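# Open the umbrella and stand it on the table

## Task

Spread the umbrella open until its latch catches and holds it open, then leave it on the table top supported by its handle and the rim of its canopy.

## Robot and tools

Robot: two 6-joint arms, left_arm and right_arm, each with a parallel two-finger gripper and a wrist camera. Bases in the scene frame: left_arm at (-0.011, +0.307, 0) m, yaw quat_wxyz (+1.000, 0, 0, -0.013); right_arm at (+0.020, -0.273, 0) m, quat_wxyz (+0.999, 0, 0, +0.033).

Scene frame: origin at table height, halfway between the nominal bases; +x out over the table, +z up, left_arm on the +y side (arm names are not image sides). Gripper frame: fingers point along +z and close along y. end_effector_position is the midpoint between the pads, about 1 cm short of the fingertips; printed hand positions may be off, more at long reach.

Joint order for every row and every per-joint list: waist, shoulder, elbow, wrist pitch, wrist yaw, wrist roll. Stated ranges (rad): waist -2.618 to 3.054, shoulder 0.000 to 3.142, elbow 0.000 to 3.142, wrist pitch -1.571 to 1.571, wrist yaw -1.571 to 1.571, wrist roll -2.094 to 2.094. True ends may differ by up to 0.059 rad.

A row is always 14 numbers in one flat list covering both arms: left_arm's six joint values then its opening, then right_arm's six joint values then its opening. Joint values are scaled offsets in [-1, 1], measured from the Joint targets printed at the start of the action or move (not from the previous row). 1.0 equals 1.202 rad for waist, 1.258 shoulder, 1.238 elbow, 2.073 wrist pitch, 2.022 for wrist yaw and wrist roll. The opening entry is absolute, not an offset: +1 fully open, -1 closed. To keep an arm still send 0 for its joints; to keep a gripper as is, resend its current command (0 is a half-open command, not 'no change').

execute_actions(actions, cameras): actions is a list of actions; each action is a list of up to 15 rows, each row run for one 1/30 s step, with the final row held until 15 steps pass. Repeating an offset in a later action adds again. An action that pushes a joint more than 0.059 rad beyond its range is rejected for both arms; a malformed action rejects the whole call. An empty list just reports state and images. cameras: names to return (cam_high, cam_low, cam_left_wrist, cam_right_wrist); omitted, null or ["all"] gives all, [] none.

move(target, speed, blend, opening_speed, blocking, cameras): target is one 14-number row, or up to 15 such rows forming a path, all offsets from the same current Joint targets. speed: rad/s of the joint with the most travel, 0.01 to 2, default 0.5 (one value or one per target). blend: rad of corner rounding per waypoint, default 0. opening_speed: rate of gripper change per second on the -1..+1 scale, at least 0.2; otherwise the opening is sent at once. blocking=false returns after about 0.5 s while motion continues; then call wait or stop before any new motion. Moves do not avoid obstacles or the other arm. Its result adds a 'move:' line: done, off_target (resting with a joint over 0.035 rad off), moving, held, or fault, plus limits=held when steps were withheld, and the worst joint error per arm. done does not mean no contact.

wait(seconds 0 to 10): lets time pass holding commands; a running move continues. stop(): brakes the running move. zoom_image(camera, region=[x0,y0,x1,y1]) in pixels of that camera's latest image, at most 504x504. read_manual(section="licences") gives only licence text. finished_scene(scene): ends the numbered current scene, irreversibly; the goal must hold with the robot not touching.

Result lines: Joint positions and Joint velocities give six joints per arm (rad, rad/s) then the finger-pad gap (m; 0.094 fully open). Joint targets is the base for your next offsets. Tool commands shows current gripper commands. grip_measured is the measured opening on the command scale; grip_effort_nm is gripper motor effort (negative closing), not pad force. Joint torques include gravity, carry per-unit offsets, and the first three wrap at ±28 N m. 'joint sent to its limit' means a joint was clipped at its end; 'joint command not followed' means the clearance check altered targets. MOTOR HOT appears at 75 °C; at 90 °C the arm folds and idles for the rest of the scene.

Motion limits: each joint's target stays within a fixed lead of its measured angle (0.202 waist, 0.258 shoulder, 0.238 elbow, 0.573 wrist pitch, 0.522 wrist yaw/roll), and targets moving the gripper over 100 mm from where it is are scaled back, so big offsets need several actions. Tiny turns may not start.

Gripping: closing on a part, the squeeze stays light just under the contact reading and reaches full force about 0.11 below it; release by commanding well above grip_measured. Pads push about 50 to 62 N each.

Avoid: dropping the umbrella or letting go of parts still moving, fast impacts, pressing hard into the table or object, the arms colliding with each other, and anything leaving the table. An arm blocked by an object keeps pushing and heats up; command its targets back past its measured positions. Stretched poses and held loads also heat motors.

Each tool is called as name([rows], argument=value, ...), one row to a line, values as JSON.

## Session

execute_actions(actions=[])

Scene clock: 0.00 s.
left_arm: end_effector_position=(+0.4009, +0.3124, +0.1153) grip_measured=+1.000 grip_effort_nm=n/a end_effector_quat_wxyz=(+0.594, -0.013, +0.802, +0.053) | right_arm: end_effector_position=(+0.4041, -0.2764, +0.0911) grip_measured=+1.000 grip_effort_nm=n/a end_effector_quat_wxyz=(+0.575, +0.048, +0.814, -0.071)
Joint names: [waist, shoulder, elbow, wrist pitch, wrist yaw, wrist roll]
Joint positions: left_arm=[-0.029 1.555 0.428 0.832 -0.154 0.026 0.094] | right_arm=[0.054 1.542 0.327 0.865 0.285 0.038 0.094]
Joint velocities: left_arm=[-0.002 -0.007 -0.002 -0.066 -0.037 -0.007 0] | right_arm=[0.002 -0.007 -0.022 -0.095 0.037 0.007 0]
Joint torques (N m): no reading
Motor temperatures (°C): left_arm=[34 36 40 34 32 32 30] | right_arm=[35 35 35 33 33 34 34]
Heat: left arm: 40 °C; right arm: 35 °C.
Joint targets: left_arm=[-0.029 1.552 0.431 0.824 -0.154 0.026] | right_arm=[0.054 1.537 0.332 0.864 0.287 0.038]
Tool commands: left_gripper/opening=+1.0 right_gripper/opening=+1.0

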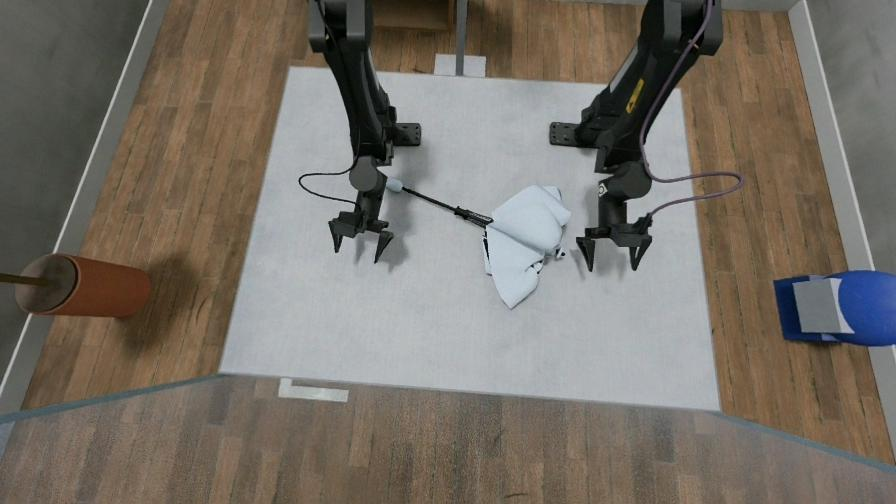

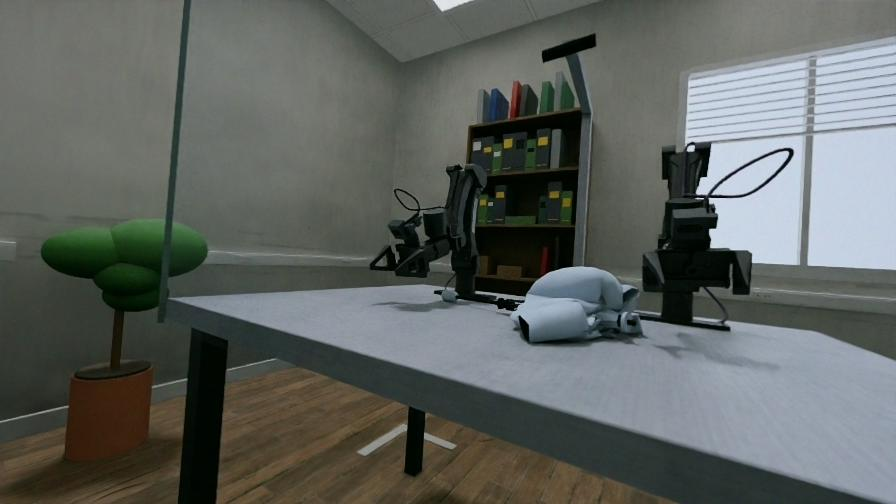

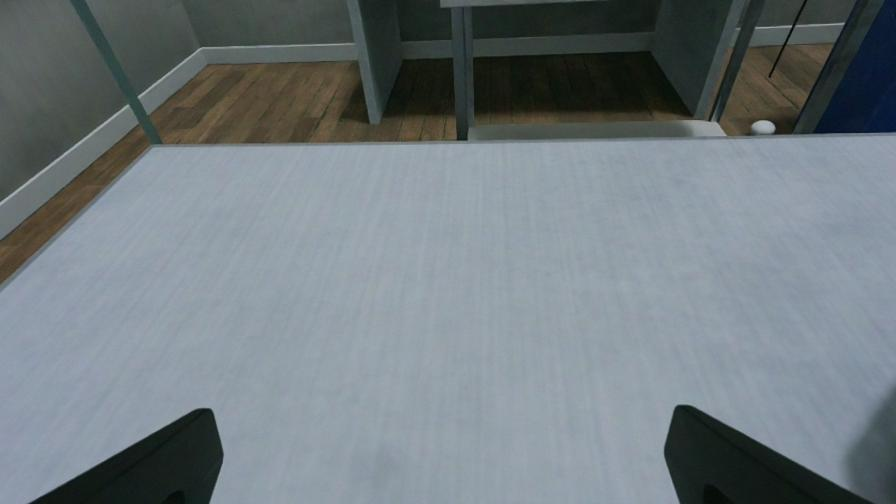

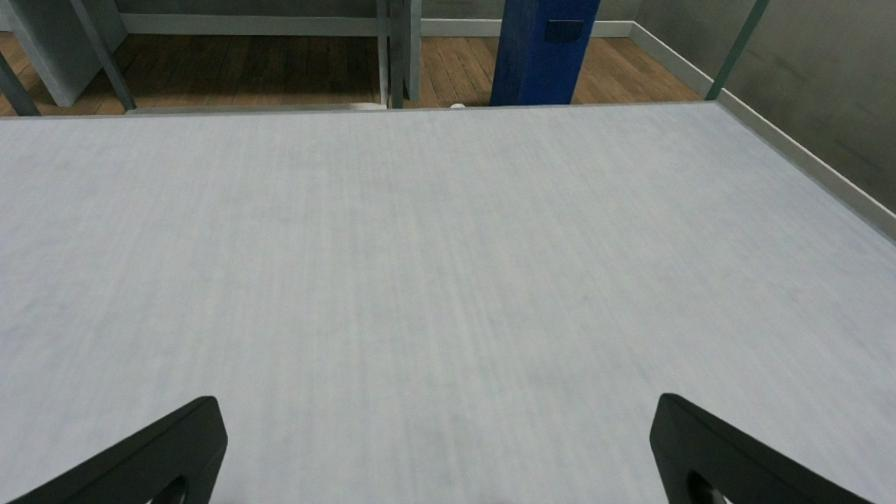

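zoom_image(camera="cam_high", region=[360, 150, 600, 330])

zoom_image(camera="cam_low", region=[420, 240, 660, 360])

Scaled by 2.100 from the camera's 896x504 image, which has a finer 1280x720 frame.

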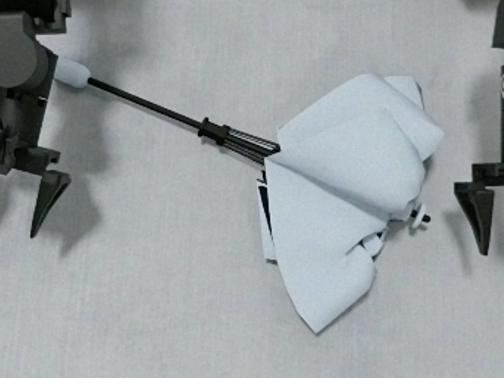

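Scaled by 2.100 from the camera's 896x504 image, which has a finer 1280x720 frame.

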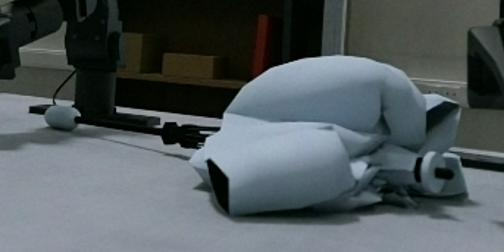

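zoom_image(camera="cam_high", region=[280, 60, 460, 280])

zoom_image(camera="cam_high", region=[540, 60, 720, 280])

Scaled by 2.291 from the camera's 896x504 image, which has a finer 1280x720 frame.

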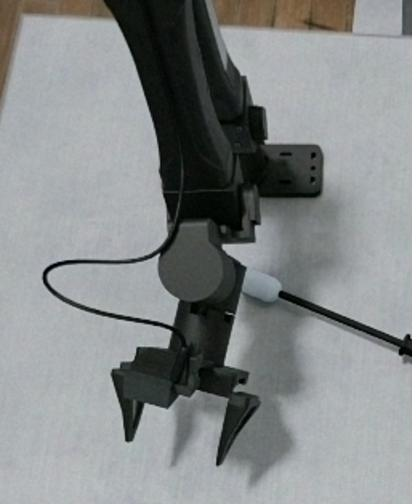

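Scaled by 2.291 from the camera's 896x504 image, which has a finer 1280x720 frame.

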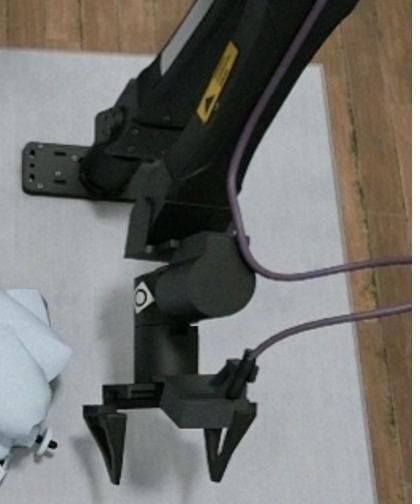

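move([
  [0, -0.28, 0.621, -0.8316, 0.0762, -0.0129, 1, -0.624, 0, 0, 0, -0.142, -0.019, 1],
  [-0.608, -0.28, 0.621, -0.8316, 0.0762, -0.0129, 1, -0.624, 0, 0, 0, -0.142, -0.019, 1],
], speed=1.0, blend=0.1)

Scene clock: 17.10 s.
left_arm: end_effector_position=(+0.2201, +0.0781, +0.2203) grip_measured=+1.000 grip_effort_nm=-0.007 end_effector_quat_wxyz=(+0.297, +0.363, +0.875, -0.123) | right_arm: end_effector_position=(+0.3336, -0.5010, +0.0887) grip_measured=+1.000 grip_effort_nm=-0.027 end_effector_quat_wxyz=(+0.545, +0.260, +0.777, -0.178)
Joint names: [waist, shoulder, elbow, wrist pitch, wrist yaw, wrist roll]
Joint positions: left_arm=[-0.756 1.211 1.178 -0.884 0.002 0.005 0.094] | right_arm=[-0.692 1.542 0.327 0.865 0.013 0.011 0.094]
Joint velocities: left_arm=[-0.002 -0.002 -0.007 -0.051 -0.037 -0.066 0] | right_arm=[-0.012 0.022 -0.017 -0.007 -0.007 -0.066 0]
Joint torques (N m): left_arm=[-0.31 -4.07 9.01 1.62 -0.03 -0.02] | right_arm=[-0.44 -4.78 5.94 1.9 -0.13 -0.1]
Motor temperatures (°C): left_arm=[34 36 41 37 32 32 30] | right_arm=[35 36 36 36 33 34 34]
Heat: left arm: 41 °C; right arm: 36 °C.
Joint targets: left_arm=[-0.760 1.200 1.200 -0.900 0.000 0.000] | right_arm=[-0.696 1.537 0.332 0.864 0.000 0.000]
move: done

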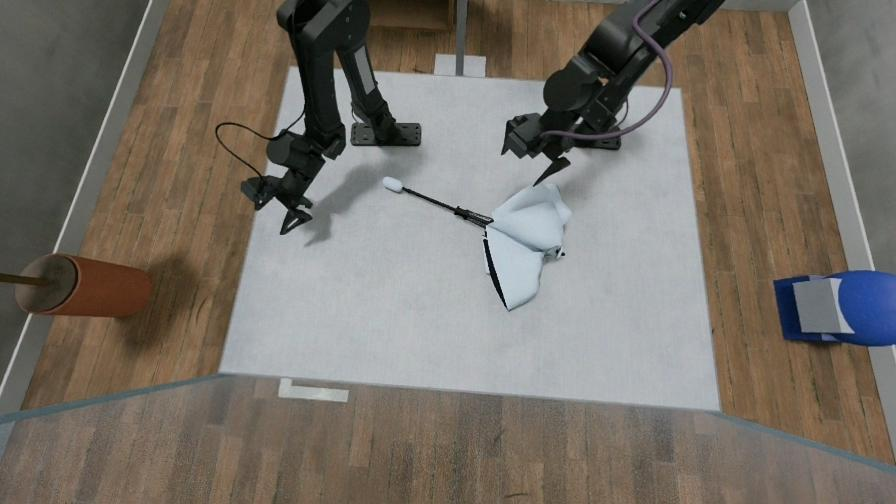

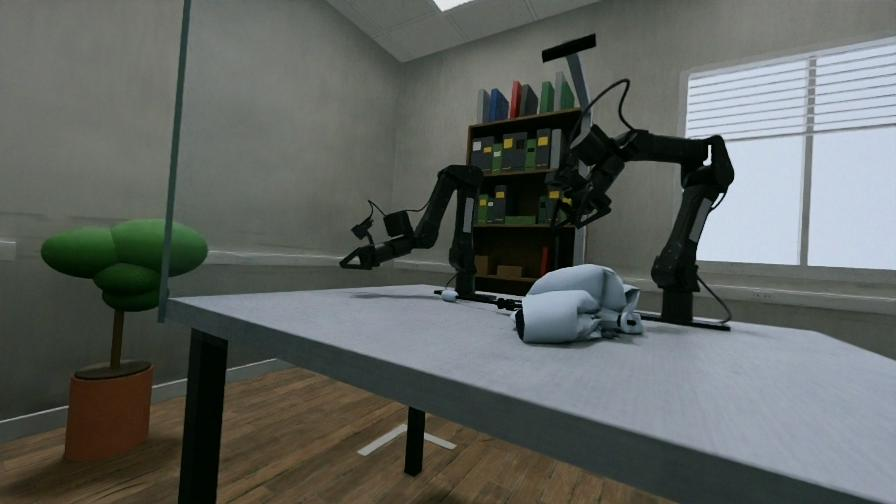

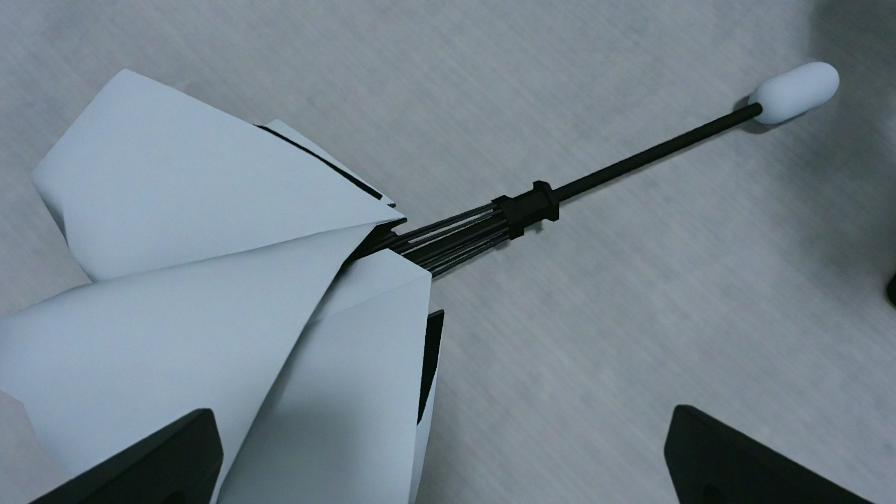

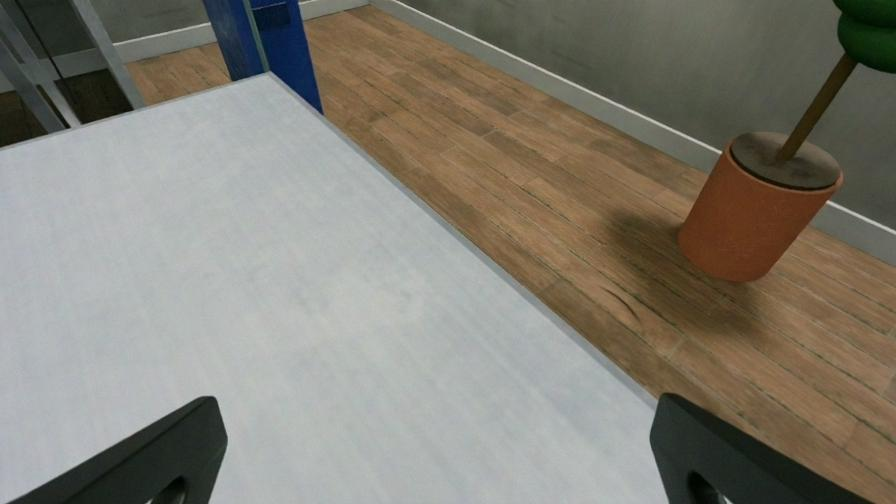

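zoom_image(camera="cam_left_wrist", region=[340, 40, 860, 290])

zoom_image(camera="cam_left_wrist", region=[350, 40, 850, 300])

Region (340, 40, 860, 290) is 520x250 pixels. A region can be at most 504 by 504 pixels.

Scaled by 1.008 from the camera's 896x504 image, which has a finer 1280x720 frame.

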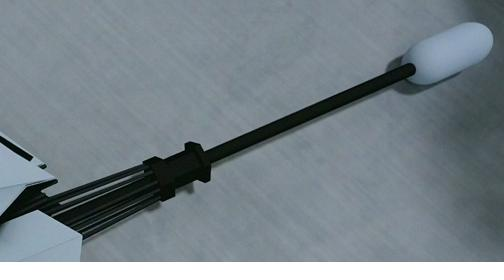

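zoom_image(camera="cam_left_wrist", region=[360, 150, 600, 290])

zoom_image(camera="cam_left_wrist", region=[640, 40, 860, 160])

zoom_image(camera="cam_high", region=[380, 160, 600, 320])

zoom_image(camera="cam_low", region=[430, 250, 660, 360])

Scaled by 2.100 from the camera's 896x504 image, which has a finer 1280x720 frame.

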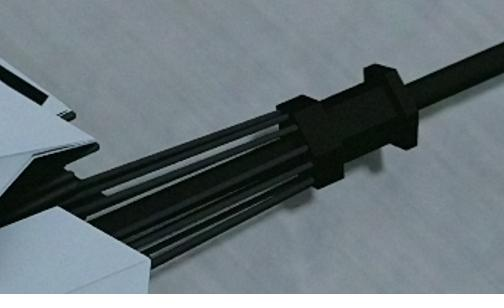

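Scaled by 2.291 from the camera's 896x504 image, which has a finer 1280x720 frame.

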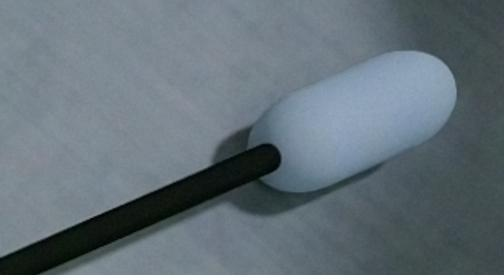

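Scaled by 2.291 from the camera's 896x504 image, which has a finer 1280x720 frame.

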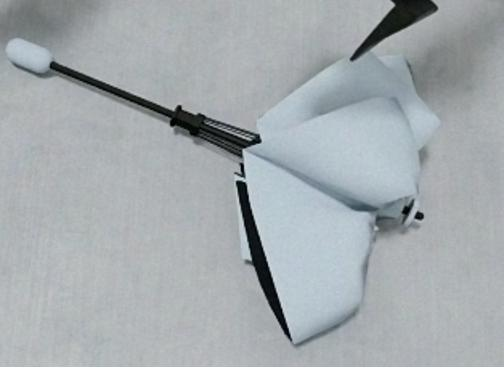

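Scaled by 2.191 from the camera's 896x504 image, which has a finer 1280x720 frame.

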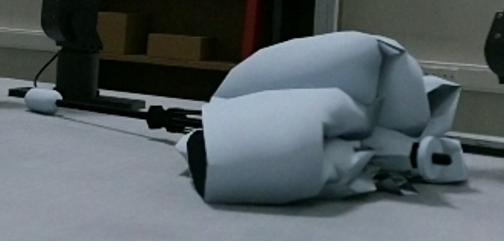

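move([
  [0, 0, 0, 0, 0, 0, 1, 0, -0.282, 0.504, -0.95, 0, -0.4723, 1],
  [0, 0, 0, 0, 0, 0, 1, 0.7243, -0.282, 0.504, -0.95, 0, -0.4723, 1],
], speed=1.2, blend=0.2, cameras=["cam_high", "cam_left_wrist", "cam_right_wrist"])

Scene clock: 49.20 s.
left_arm: end_effector_position=(+0.2199, +0.0783, +0.2202) grip_measured=+1.000 grip_effort_nm=-0.012 end_effector_quat_wxyz=(+0.296, +0.363, +0.875, -0.122) | right_arm: end_effector_position=(+0.2416, -0.2206, +0.1125) grip_measured=+1.000 grip_effort_nm=-0.042 end_effector_quat_wxyz=(+0.096, -0.554, +0.826, -0.041)
Joint names: [waist, shoulder, elbow, wrist pitch, wrist yaw, wrist roll]
Joint positions: left_arm=[-0.756 1.211 1.178 -0.885 0.002 0.005 0.094] | right_arm=[0.169 1.2 0.924 -1.087 0.009 -0.946 0.094]
Joint velocities: left_arm=[0.012 -0.012 0.002 0.037 -0.081 -0.007 0] | right_arm=[-0.007 -0.012 -0.027 -0.081 -0.007 -0.066 0]
Joint torques (N m): left_arm=[-0.32 -4.07 9.02 1.62 -0.04 -0.01] | right_arm=[0.51 -4.23 9.74 0.58 -0.09 -0.07]
Motor temperatures (°C): left_arm=[34 36 41 38 32 32 30] | right_arm=[35 36 36 38 33 34 34]
Heat: left arm: 41 °C; right arm: 38 °C.
Joint targets: left_arm=[-0.760 1.200 1.200 -0.900 0.000 0.000] | right_arm=[0.174 1.182 0.956 -1.106 0.000 -0.955]
move: done
Images, in order (width x height): cam_high 896x504, cam_left_wrist 896x504, cam_right_wrist 896x504.

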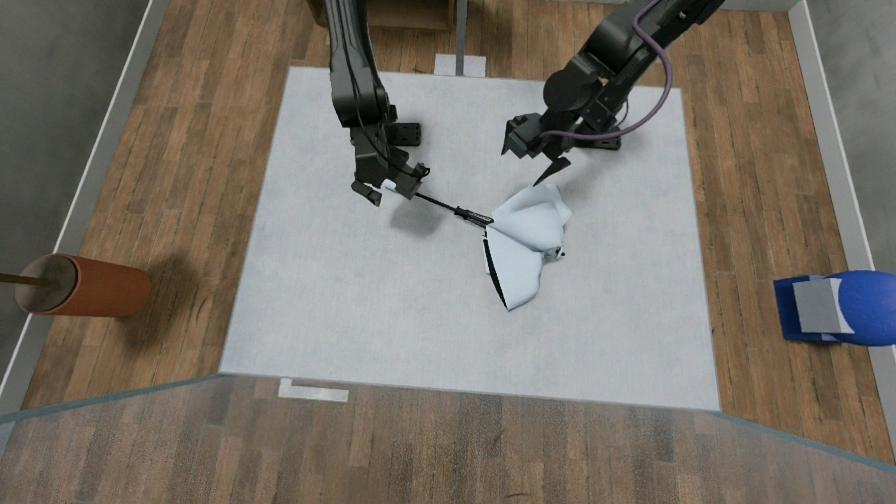

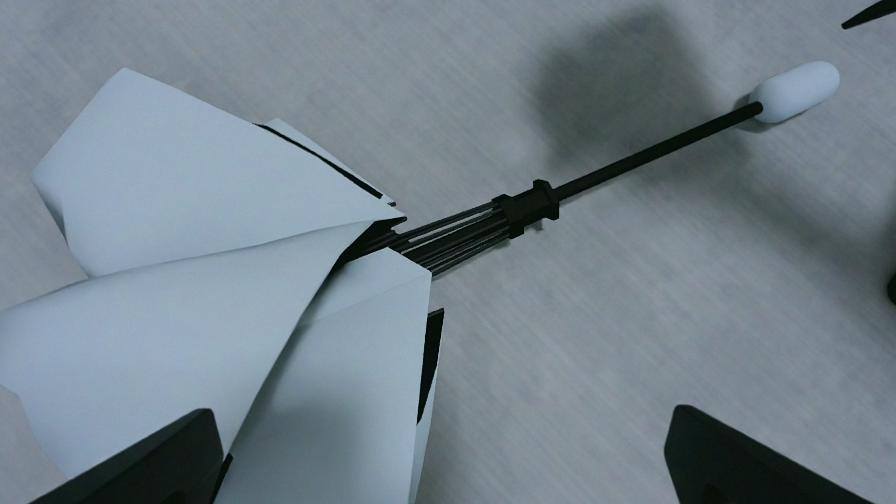

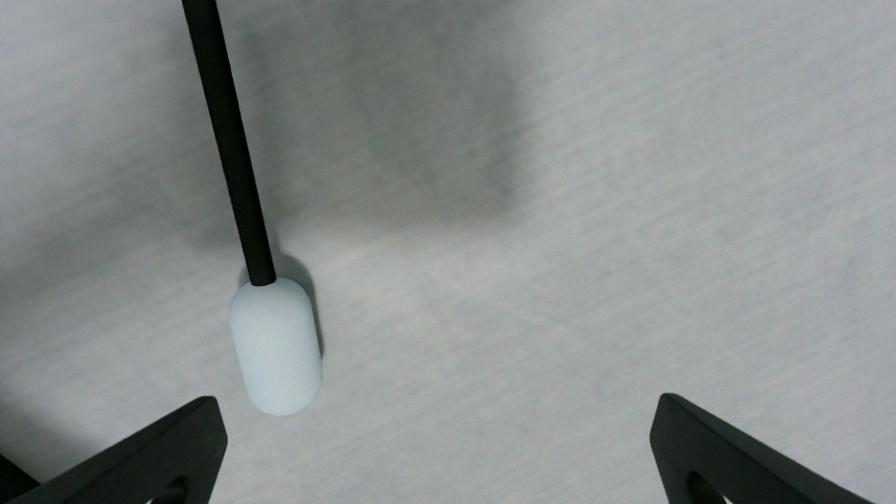

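move(target=[0, 0, 0, 0, 0, 0, 1, 0.0133, 0.0191, -0.1826, 0.0193, 0, 0, 1], speed=0.6, cameras=["cam_left_wrist", "cam_right_wrist"])

Scene clock: 63.43 s.
left_arm: end_effector_position=(+0.2199, +0.0783, +0.2201) grip_measured=+1.000 grip_effort_nm=-0.007 end_effector_quat_wxyz=(+0.296, +0.363, +0.875, -0.122) | right_arm: end_effector_position=(+0.1942, -0.2293, +0.0627) grip_measured=+1.000 grip_effort_nm=-0.037 end_effector_quat_wxyz=(+0.015, -0.563, +0.826, -0.011)
Joint names: [waist, shoulder, elbow, wrist pitch, wrist yaw, wrist roll]
Joint positions: left_arm=[-0.756 1.211 1.178 -0.885 0.002 0.005 0.094] | right_arm=[0.184 1.2 0.745 -1.081 0.009 -0.946 0.094]
Joint velocities: left_arm=[-0.027 -0.007 -0.007 -0.051 -0.007 -0.022 0] | right_arm=[-0.002 -0.007 -0.007 -0.022 0.066 0.037 0]
Joint torques (N m): left_arm=[-0.31 -4.05 8.99 1.62 -0.04 -0.02] | right_arm=[0.58 -1.99 5.12 0.58 -0.08 -0.07]
Motor temperatures (°C): left_arm=[34 36 41 39 32 32 30] | right_arm=[35 36 37 36 33 34 34]
Heat: left arm: 41 °C; right arm: 37 °C.
Joint targets: left_arm=[-0.760 1.200 1.200 -0.900 0.000 0.000] | right_arm=[0.190 1.206 0.730 -1.066 0.000 -0.955]
move: done
Images, in order (width x height): cam_left_wrist 896x504, cam_right_wrist 896x504.

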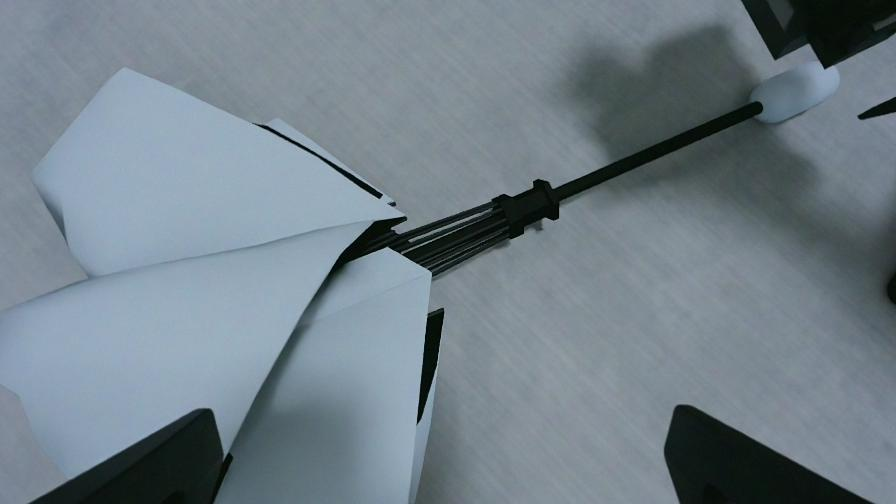

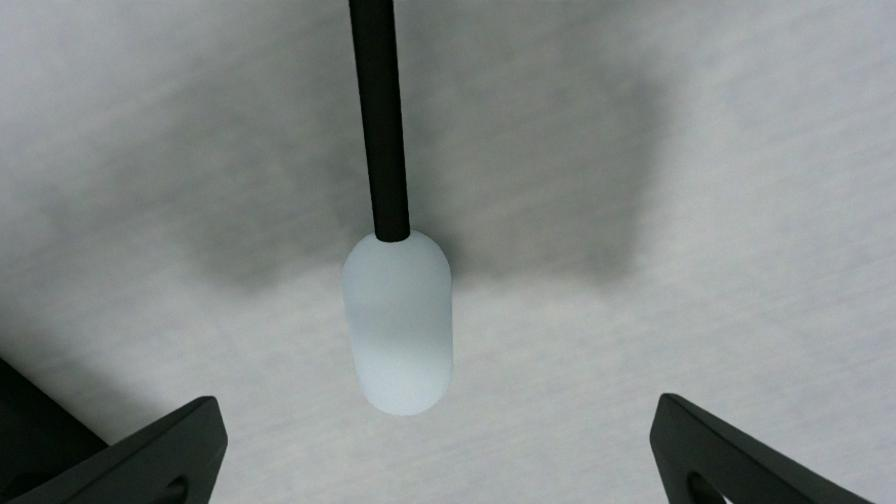

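move(target=[0, 0, 0, 0, 0, 0, 1, 0.0133, 0.0525, -0.1171, 0.083, 0, 0, 1], speed=0.4, cameras=["cam_left_wrist", "cam_right_wrist"])

Scene clock: 74.23 s.
left_arm: end_effector_position=(+0.2199, +0.0783, +0.2201) grip_measured=+1.000 grip_effort_nm=-0.012 end_effector_quat_wxyz=(+0.296, +0.363, +0.875, -0.122) | right_arm: end_effector_position=(+0.1839, -0.2291, +0.0181) grip_measured=+1.000 grip_effort_nm=-0.046 end_effector_quat_wxyz=(-0.003, -0.570, +0.822, -0.004)
Joint names: [waist, shoulder, elbow, wrist pitch, wrist yaw, wrist roll]
Joint positions: left_arm=[-0.756 1.211 1.178 -0.885 0.002 0.005 0.094] | right_arm=[0.2 1.265 0.601 -0.91 0.009 -0.946 0.094]
Joint velocities: left_arm=[-0.002 0.002 -0.012 -0.037 0.007 -0.007 0] | right_arm=[0.002 0.007 0.002 0.037 -0.037 0.022 0]
Joint torques (N m): left_arm=[-0.32 -4.05 9.02 1.62 -0.04 -0.01] | right_arm=[0.61 -2.09 4.67 0.53 -0.07 -0.08]
Motor temperatures (°C): left_arm=[34 36 41 39 32 32 30] | right_arm=[35 36 36 36 33 34 34]
Heat: left arm: 41 °C; right arm: 36 °C.
Joint targets: left_arm=[-0.760 1.200 1.200 -0.900 0.000 0.000] | right_arm=[0.206 1.272 0.585 -0.893 0.000 -0.955]
move: done
Images, in order (width x height): cam_left_wrist 896x504, cam_right_wrist 896x504.

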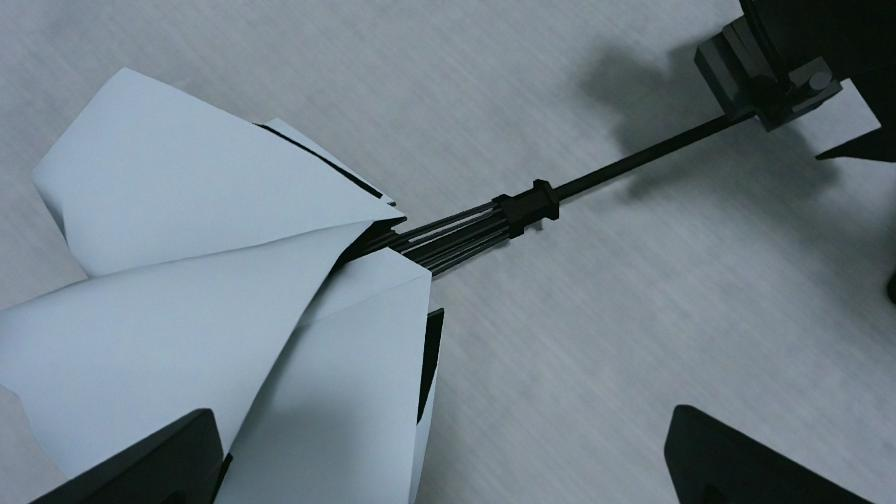

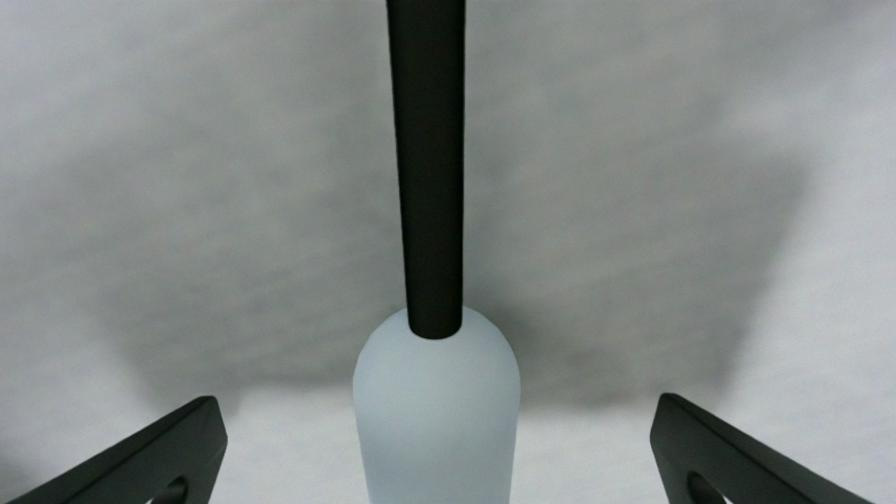

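move(target=[0, 0, 0, 0, 0, 0, 1, 0, 0, 0, 0, 0, 0, -0.6], opening_speed=1.0, cameras=["cam_left_wrist", "cam_right_wrist"])

Scene clock: 77.83 s.
left_arm: end_effector_position=(+0.2199, +0.0783, +0.2201) grip_measured=+1.000 grip_effort_nm=-0.002 end_effector_quat_wxyz=(+0.296, +0.363, +0.875, -0.122) | right_arm: end_effector_position=(+0.1842, -0.2290, +0.0181) grip_measured=-0.383 grip_effort_nm=-1.062 end_effector_quat_wxyz=(-0.003, -0.571, +0.821, -0.004)
Joint names: [waist, shoulder, elbow, wrist pitch, wrist yaw, wrist roll]
Joint positions: left_arm=[-0.756 1.211 1.178 -0.885 0.002 0.005 0.094] | right_arm=[0.2 1.265 0.601 -0.908 0.009 -0.948 0.029]
Joint velocities: left_arm=[0.002 -0.012 -0.012 0.022 -0.037 -0.051 0] | right_arm=[0.012 0.007 -0.012 -0.007 0.022 0.022 -0.001]
Joint torques (N m): left_arm=[-0.31 -4.05 9.01 1.63 -0.04 -0.01] | right_arm=[0.55 -2.07 4.67 0.52 -0.09 -0.05]
Motor temperatures (°C): left_arm=[34 36 41 39 32 32 30] | right_arm=[35 36 36 35 33 34 34]
Heat: left arm: 41 °C; right arm: 36 °C.
Joint targets: left_arm=[-0.760 1.200 1.200 -0.900 0.000 0.000] | right_arm=[0.206 1.272 0.585 -0.893 0.000 -0.955]
move: done
Images, in order (width x height): cam_left_wrist 896x504, cam_right_wrist 896x504.

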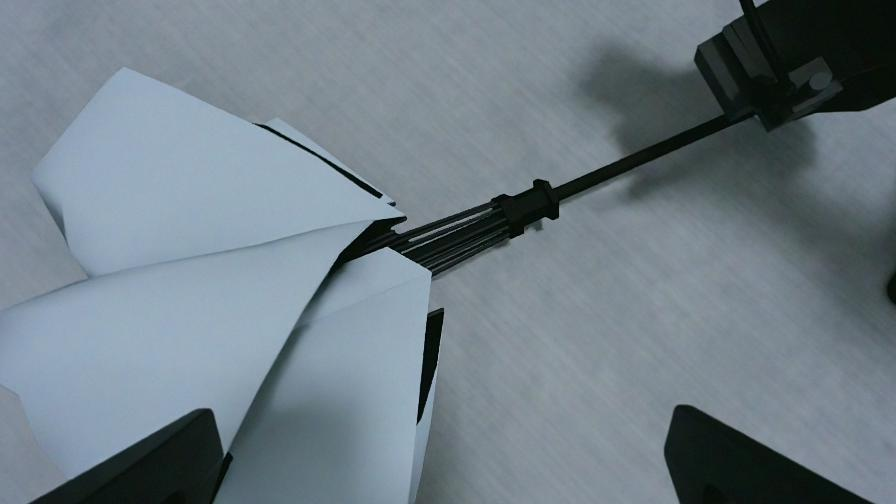

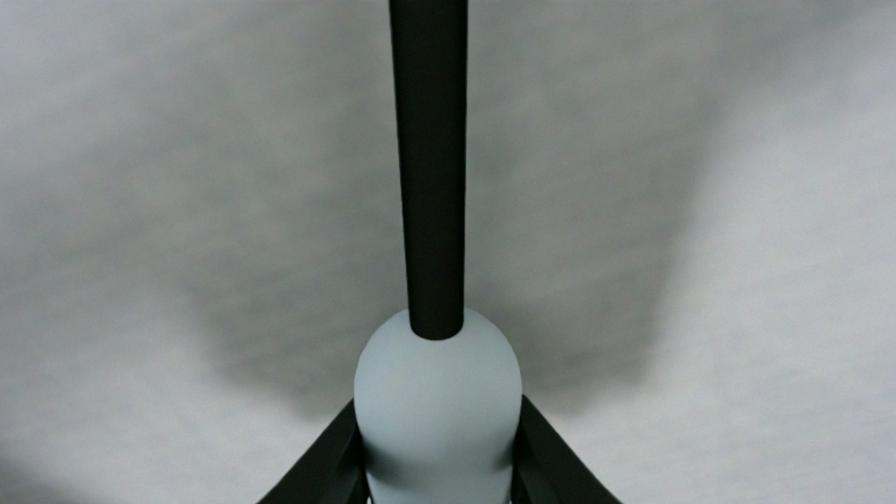

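move(target=[0.799, 0, 0, 0, 0, 0, 1, 0, -0.1351, 0.0735, -0.0791, 0, 0, -0.6], speed=0.8, cameras=["cam_high", "cam_low", "cam_right_wrist"])

Scene clock: 99.93 s.
left_arm: end_effector_position=(+0.3086, +0.3634, +0.2201) grip_measured=+1.000 grip_effort_nm=-0.017 end_effector_quat_wxyz=(+0.319, -0.080, +0.944, +0.030) | right_arm: end_effector_position=(+0.1712, -0.2356, +0.0461) grip_measured=-0.383 grip_effort_nm=-1.053 end_effector_quat_wxyz=(+0.005, -0.571, +0.821, -0.016)
Joint names: [waist, shoulder, elbow, wrist pitch, wrist yaw, wrist roll]
Joint positions: left_arm=[0.197 1.211 1.178 -0.885 -0.003 0.004 0.094] | right_arm=[0.2 1.125 0.635 -1.06 0.026 -0.948 0.029]
Joint velocities: left_arm=[-0.002 -0.002 0.007 -0.066 -0.007 -0.007 0] | right_arm=[0.002 -0.012 -0.012 0.037 -0.051 -0.022 -0.001]
Joint torques (N m): left_arm=[0.36 -4.08 9.02 1.63 0.01 -0.01] | right_arm=[0.59 -3.59 10.07 0.43 -0.26 -0.05]
Motor temperatures (°C): left_arm=[34 36 41 40 32 32 30] | right_arm=[35 35 36 35 33 34 35]
Heat: left arm: 41 °C; right arm: 36 °C.
Joint targets: left_arm=[0.201 1.200 1.200 -0.900 0.000 0.000] | right_arm=[0.206 1.102 0.676 -1.058 0.000 -0.955]
move: off_target (right_arm); right_arm: the elbow is farthest, 0.041 rad from its target
Images, in order (width x height): cam_high 896x504, cam_low 896x504, cam_right_wrist 896x504.

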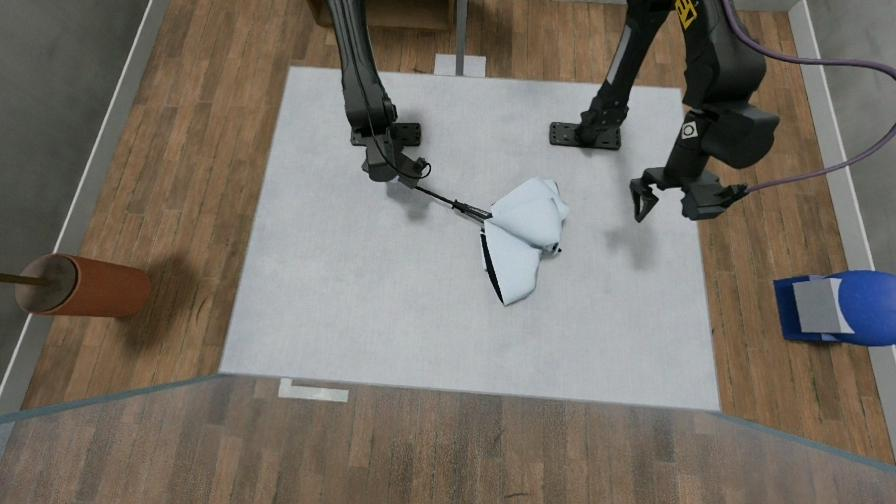

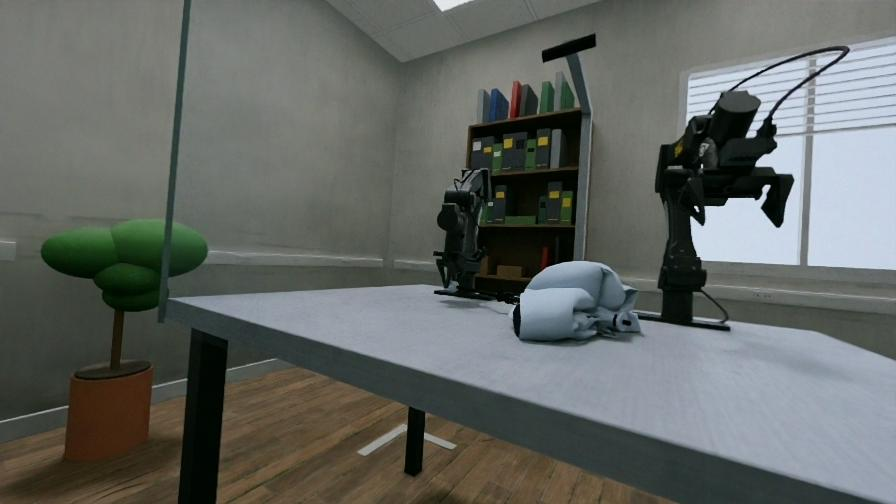

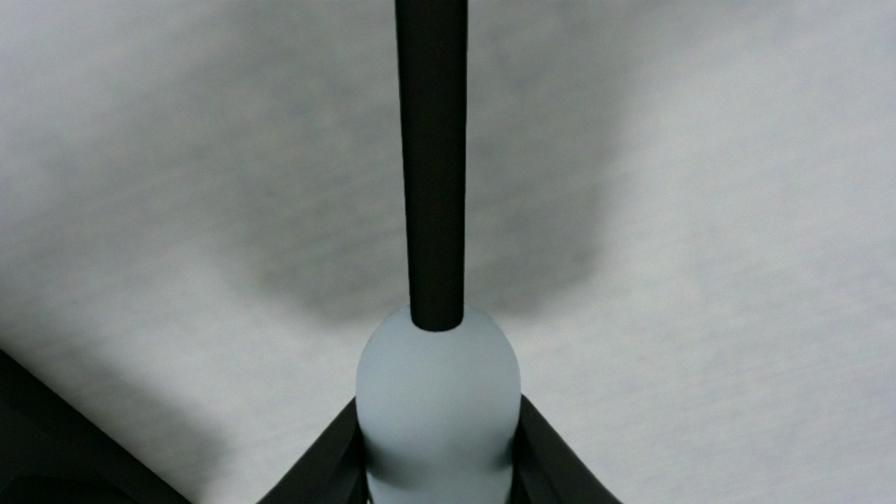

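move(target=[0, 0, 0, 0, 0, 0, 1, 0.3681, -0.0056, -0.0372, 0.1843, 0, 0.4871, -0.6], speed=0.5, cameras=["cam_high", "cam_low", "cam_right_wrist"])

Scene clock: 108.17 s.
left_arm: end_effector_position=(+0.3086, +0.3634, +0.2201) grip_measured=+1.000 grip_effort_nm=-0.012 end_effector_quat_wxyz=(+0.319, -0.080, +0.944, +0.030) | right_arm: end_effector_position=(+0.1942, -0.1234, +0.0589) grip_measured=-0.383 grip_effort_nm=-1.067 end_effector_quat_wxyz=(+0.152, -0.337, +0.927, +0.054)
Joint names: [waist, shoulder, elbow, wrist pitch, wrist yaw, wrist roll]
Joint positions: left_arm=[0.197 1.211 1.178 -0.885 -0.003 0.004 0.094] | right_arm=[0.644 1.125 0.635 -0.757 0.006 0.012 0.029]
Joint velocities: left_arm=[0.012 0.012 0.002 0.007 -0.022 0.022 0] | right_arm=[-0.002 -0.012 -0.002 0.037 -0.007 0.022 0]
Joint torques (N m): left_arm=[0.36 -4.08 9.01 1.63 0.01 0] | right_arm=[0.39 -4.63 6.41 1.71 -0.04 0.19]
Motor temperatures (°C): left_arm=[34 36 42 40 32 32 30] | right_arm=[35 35 37 35 33 34 35]
Heat: left arm: 42 °C; right arm: 37 °C.
Joint targets: left_arm=[0.201 1.200 1.200 -0.900 0.000 0.000] | right_arm=[0.649 1.095 0.630 -0.676 0.000 0.030]
move: off_target (right_arm); right_arm: the wrist pitch is farthest, 0.081 rad from its target
Images, in order (width x height): cam_high 896x504, cam_low 896x504, cam_right_wrist 896x504.

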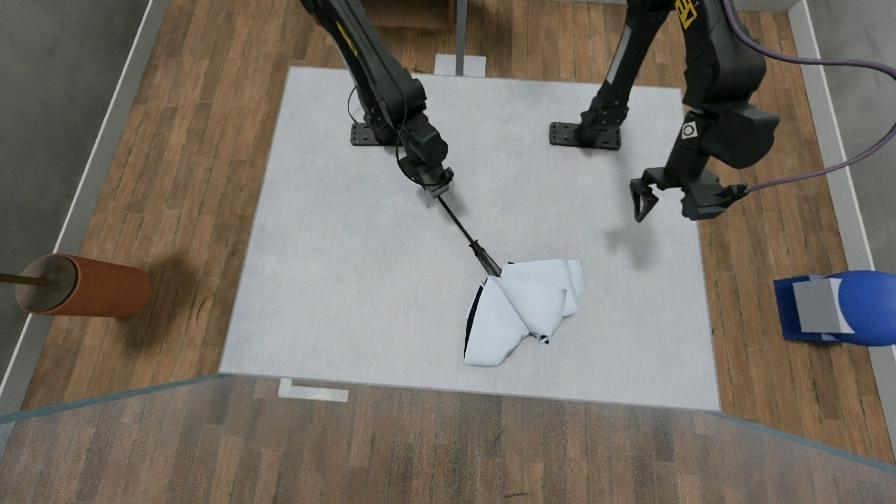

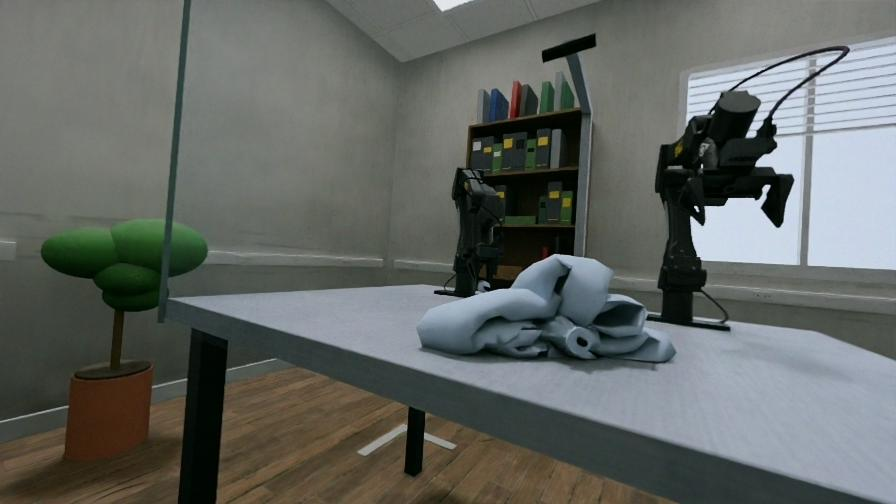

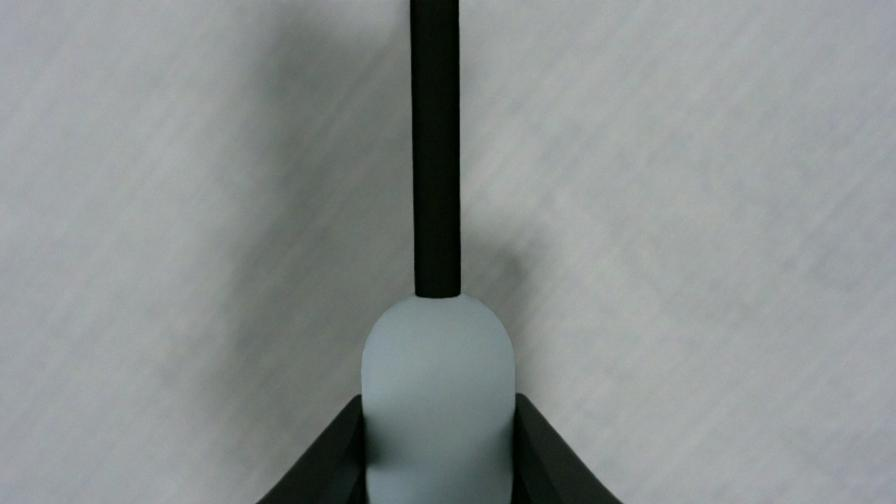

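move(target=[0, 0, 0, 0, 0, 0, 1, 0.371, -0.0397, -0.0444, 0.1621, 0, 0.4946, -0.6], speed=0.5, cameras=["cam_high", "cam_low", "cam_right_wrist"])

Scene clock: 123.17 s.
left_arm: end_effector_position=(+0.3086, +0.3634, +0.2201) grip_measured=+1.000 grip_effort_nm=-0.017 end_effector_quat_wxyz=(+0.319, -0.080, +0.944, +0.030) | right_arm: end_effector_position=(+0.1335, -0.0032, +0.0937) grip_measured=-0.383 grip_effort_nm=-1.072 end_effector_quat_wxyz=(+0.139, -0.057, +0.943, +0.297)
Joint names: [waist, shoulder, elbow, wrist pitch, wrist yaw, wrist roll]
Joint positions: left_arm=[0.197 1.211 1.178 -0.885 -0.003 0.004 0.094] | right_arm=[1.09 1.075 0.587 -0.416 -0.023 1.043 0.029]
Joint velocities: left_arm=[0.012 0.002 -0.012 0.022 0.007 0.037 0] | right_arm=[-0.007 -0.002 -0.012 0.066 0.037 0.007 0]
Joint torques (N m): left_arm=[0.36 -4.07 9.01 1.63 0.01 -0.01] | right_arm=[0.51 -4.74 6.41 2.17 0.26 -0.11]
Motor temperatures (°C): left_arm=[34 36 42 40 32 32 30] | right_arm=[35 35 36 37 33 34 35]
Heat: left arm: 42 °C; right arm: 37 °C.
Joint targets: left_arm=[0.201 1.200 1.200 -0.900 0.000 0.000] | right_arm=[1.095 1.045 0.575 -0.339 0.001 1.030]
move: off_target (right_arm); right_arm: the wrist pitch is farthest, 0.076 rad from its target
Images, in order (width x height): cam_high 896x504, cam_low 896x504, cam_right_wrist 896x504.

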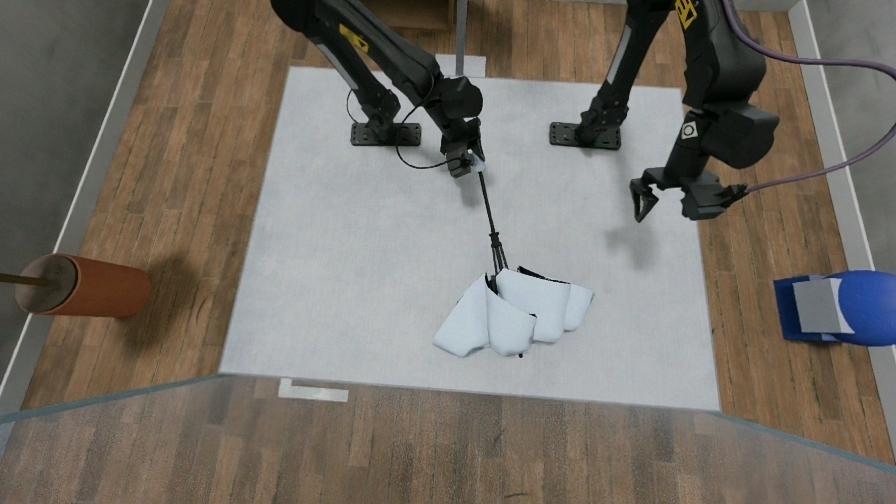

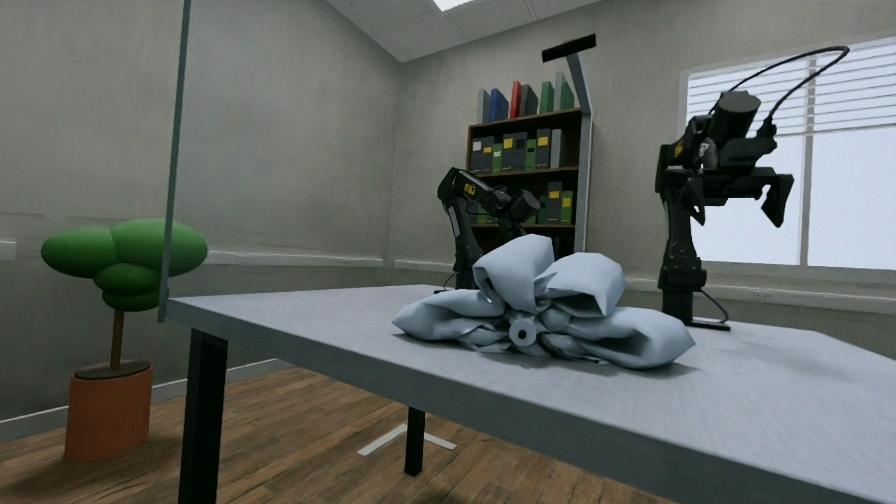

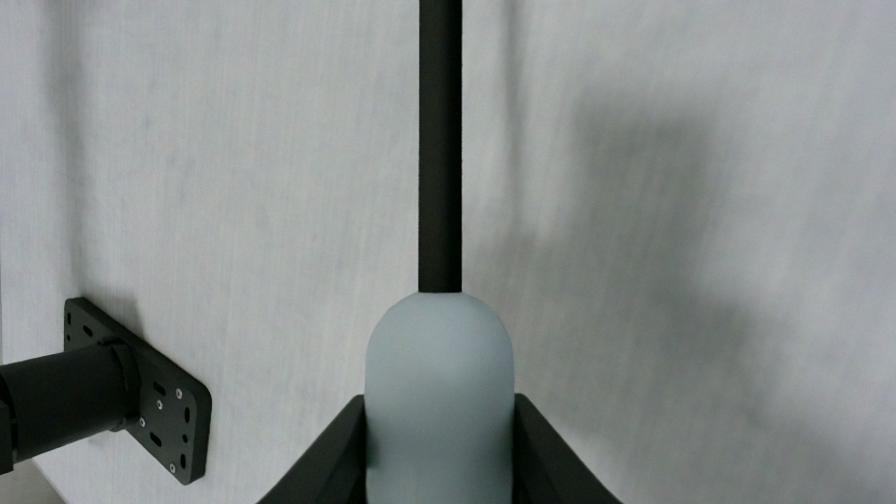

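zoom_image(camera="cam_high", region=[420, 140, 620, 370])

zoom_image(camera="cam_low", region=[380, 160, 720, 380])

Scaled by 2.191 from the camera's 896x504 image, which has a finer 1280x720 frame.

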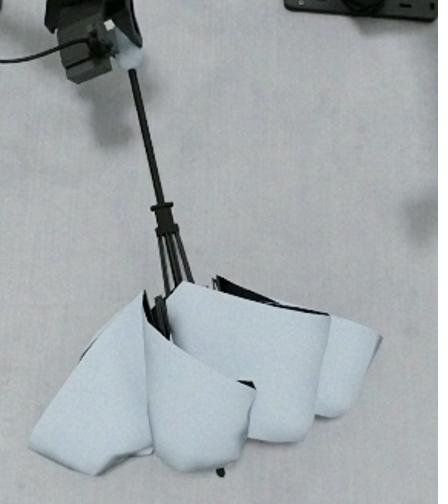

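Scaled by 1.482 from the camera's 896x504 image, which has a finer 1280x720 frame.

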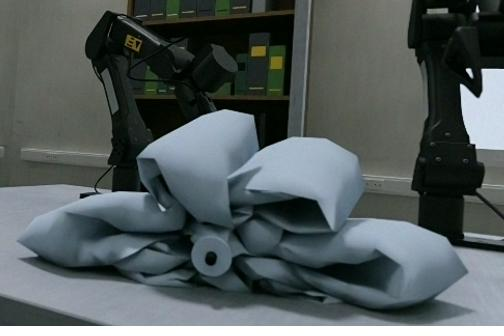

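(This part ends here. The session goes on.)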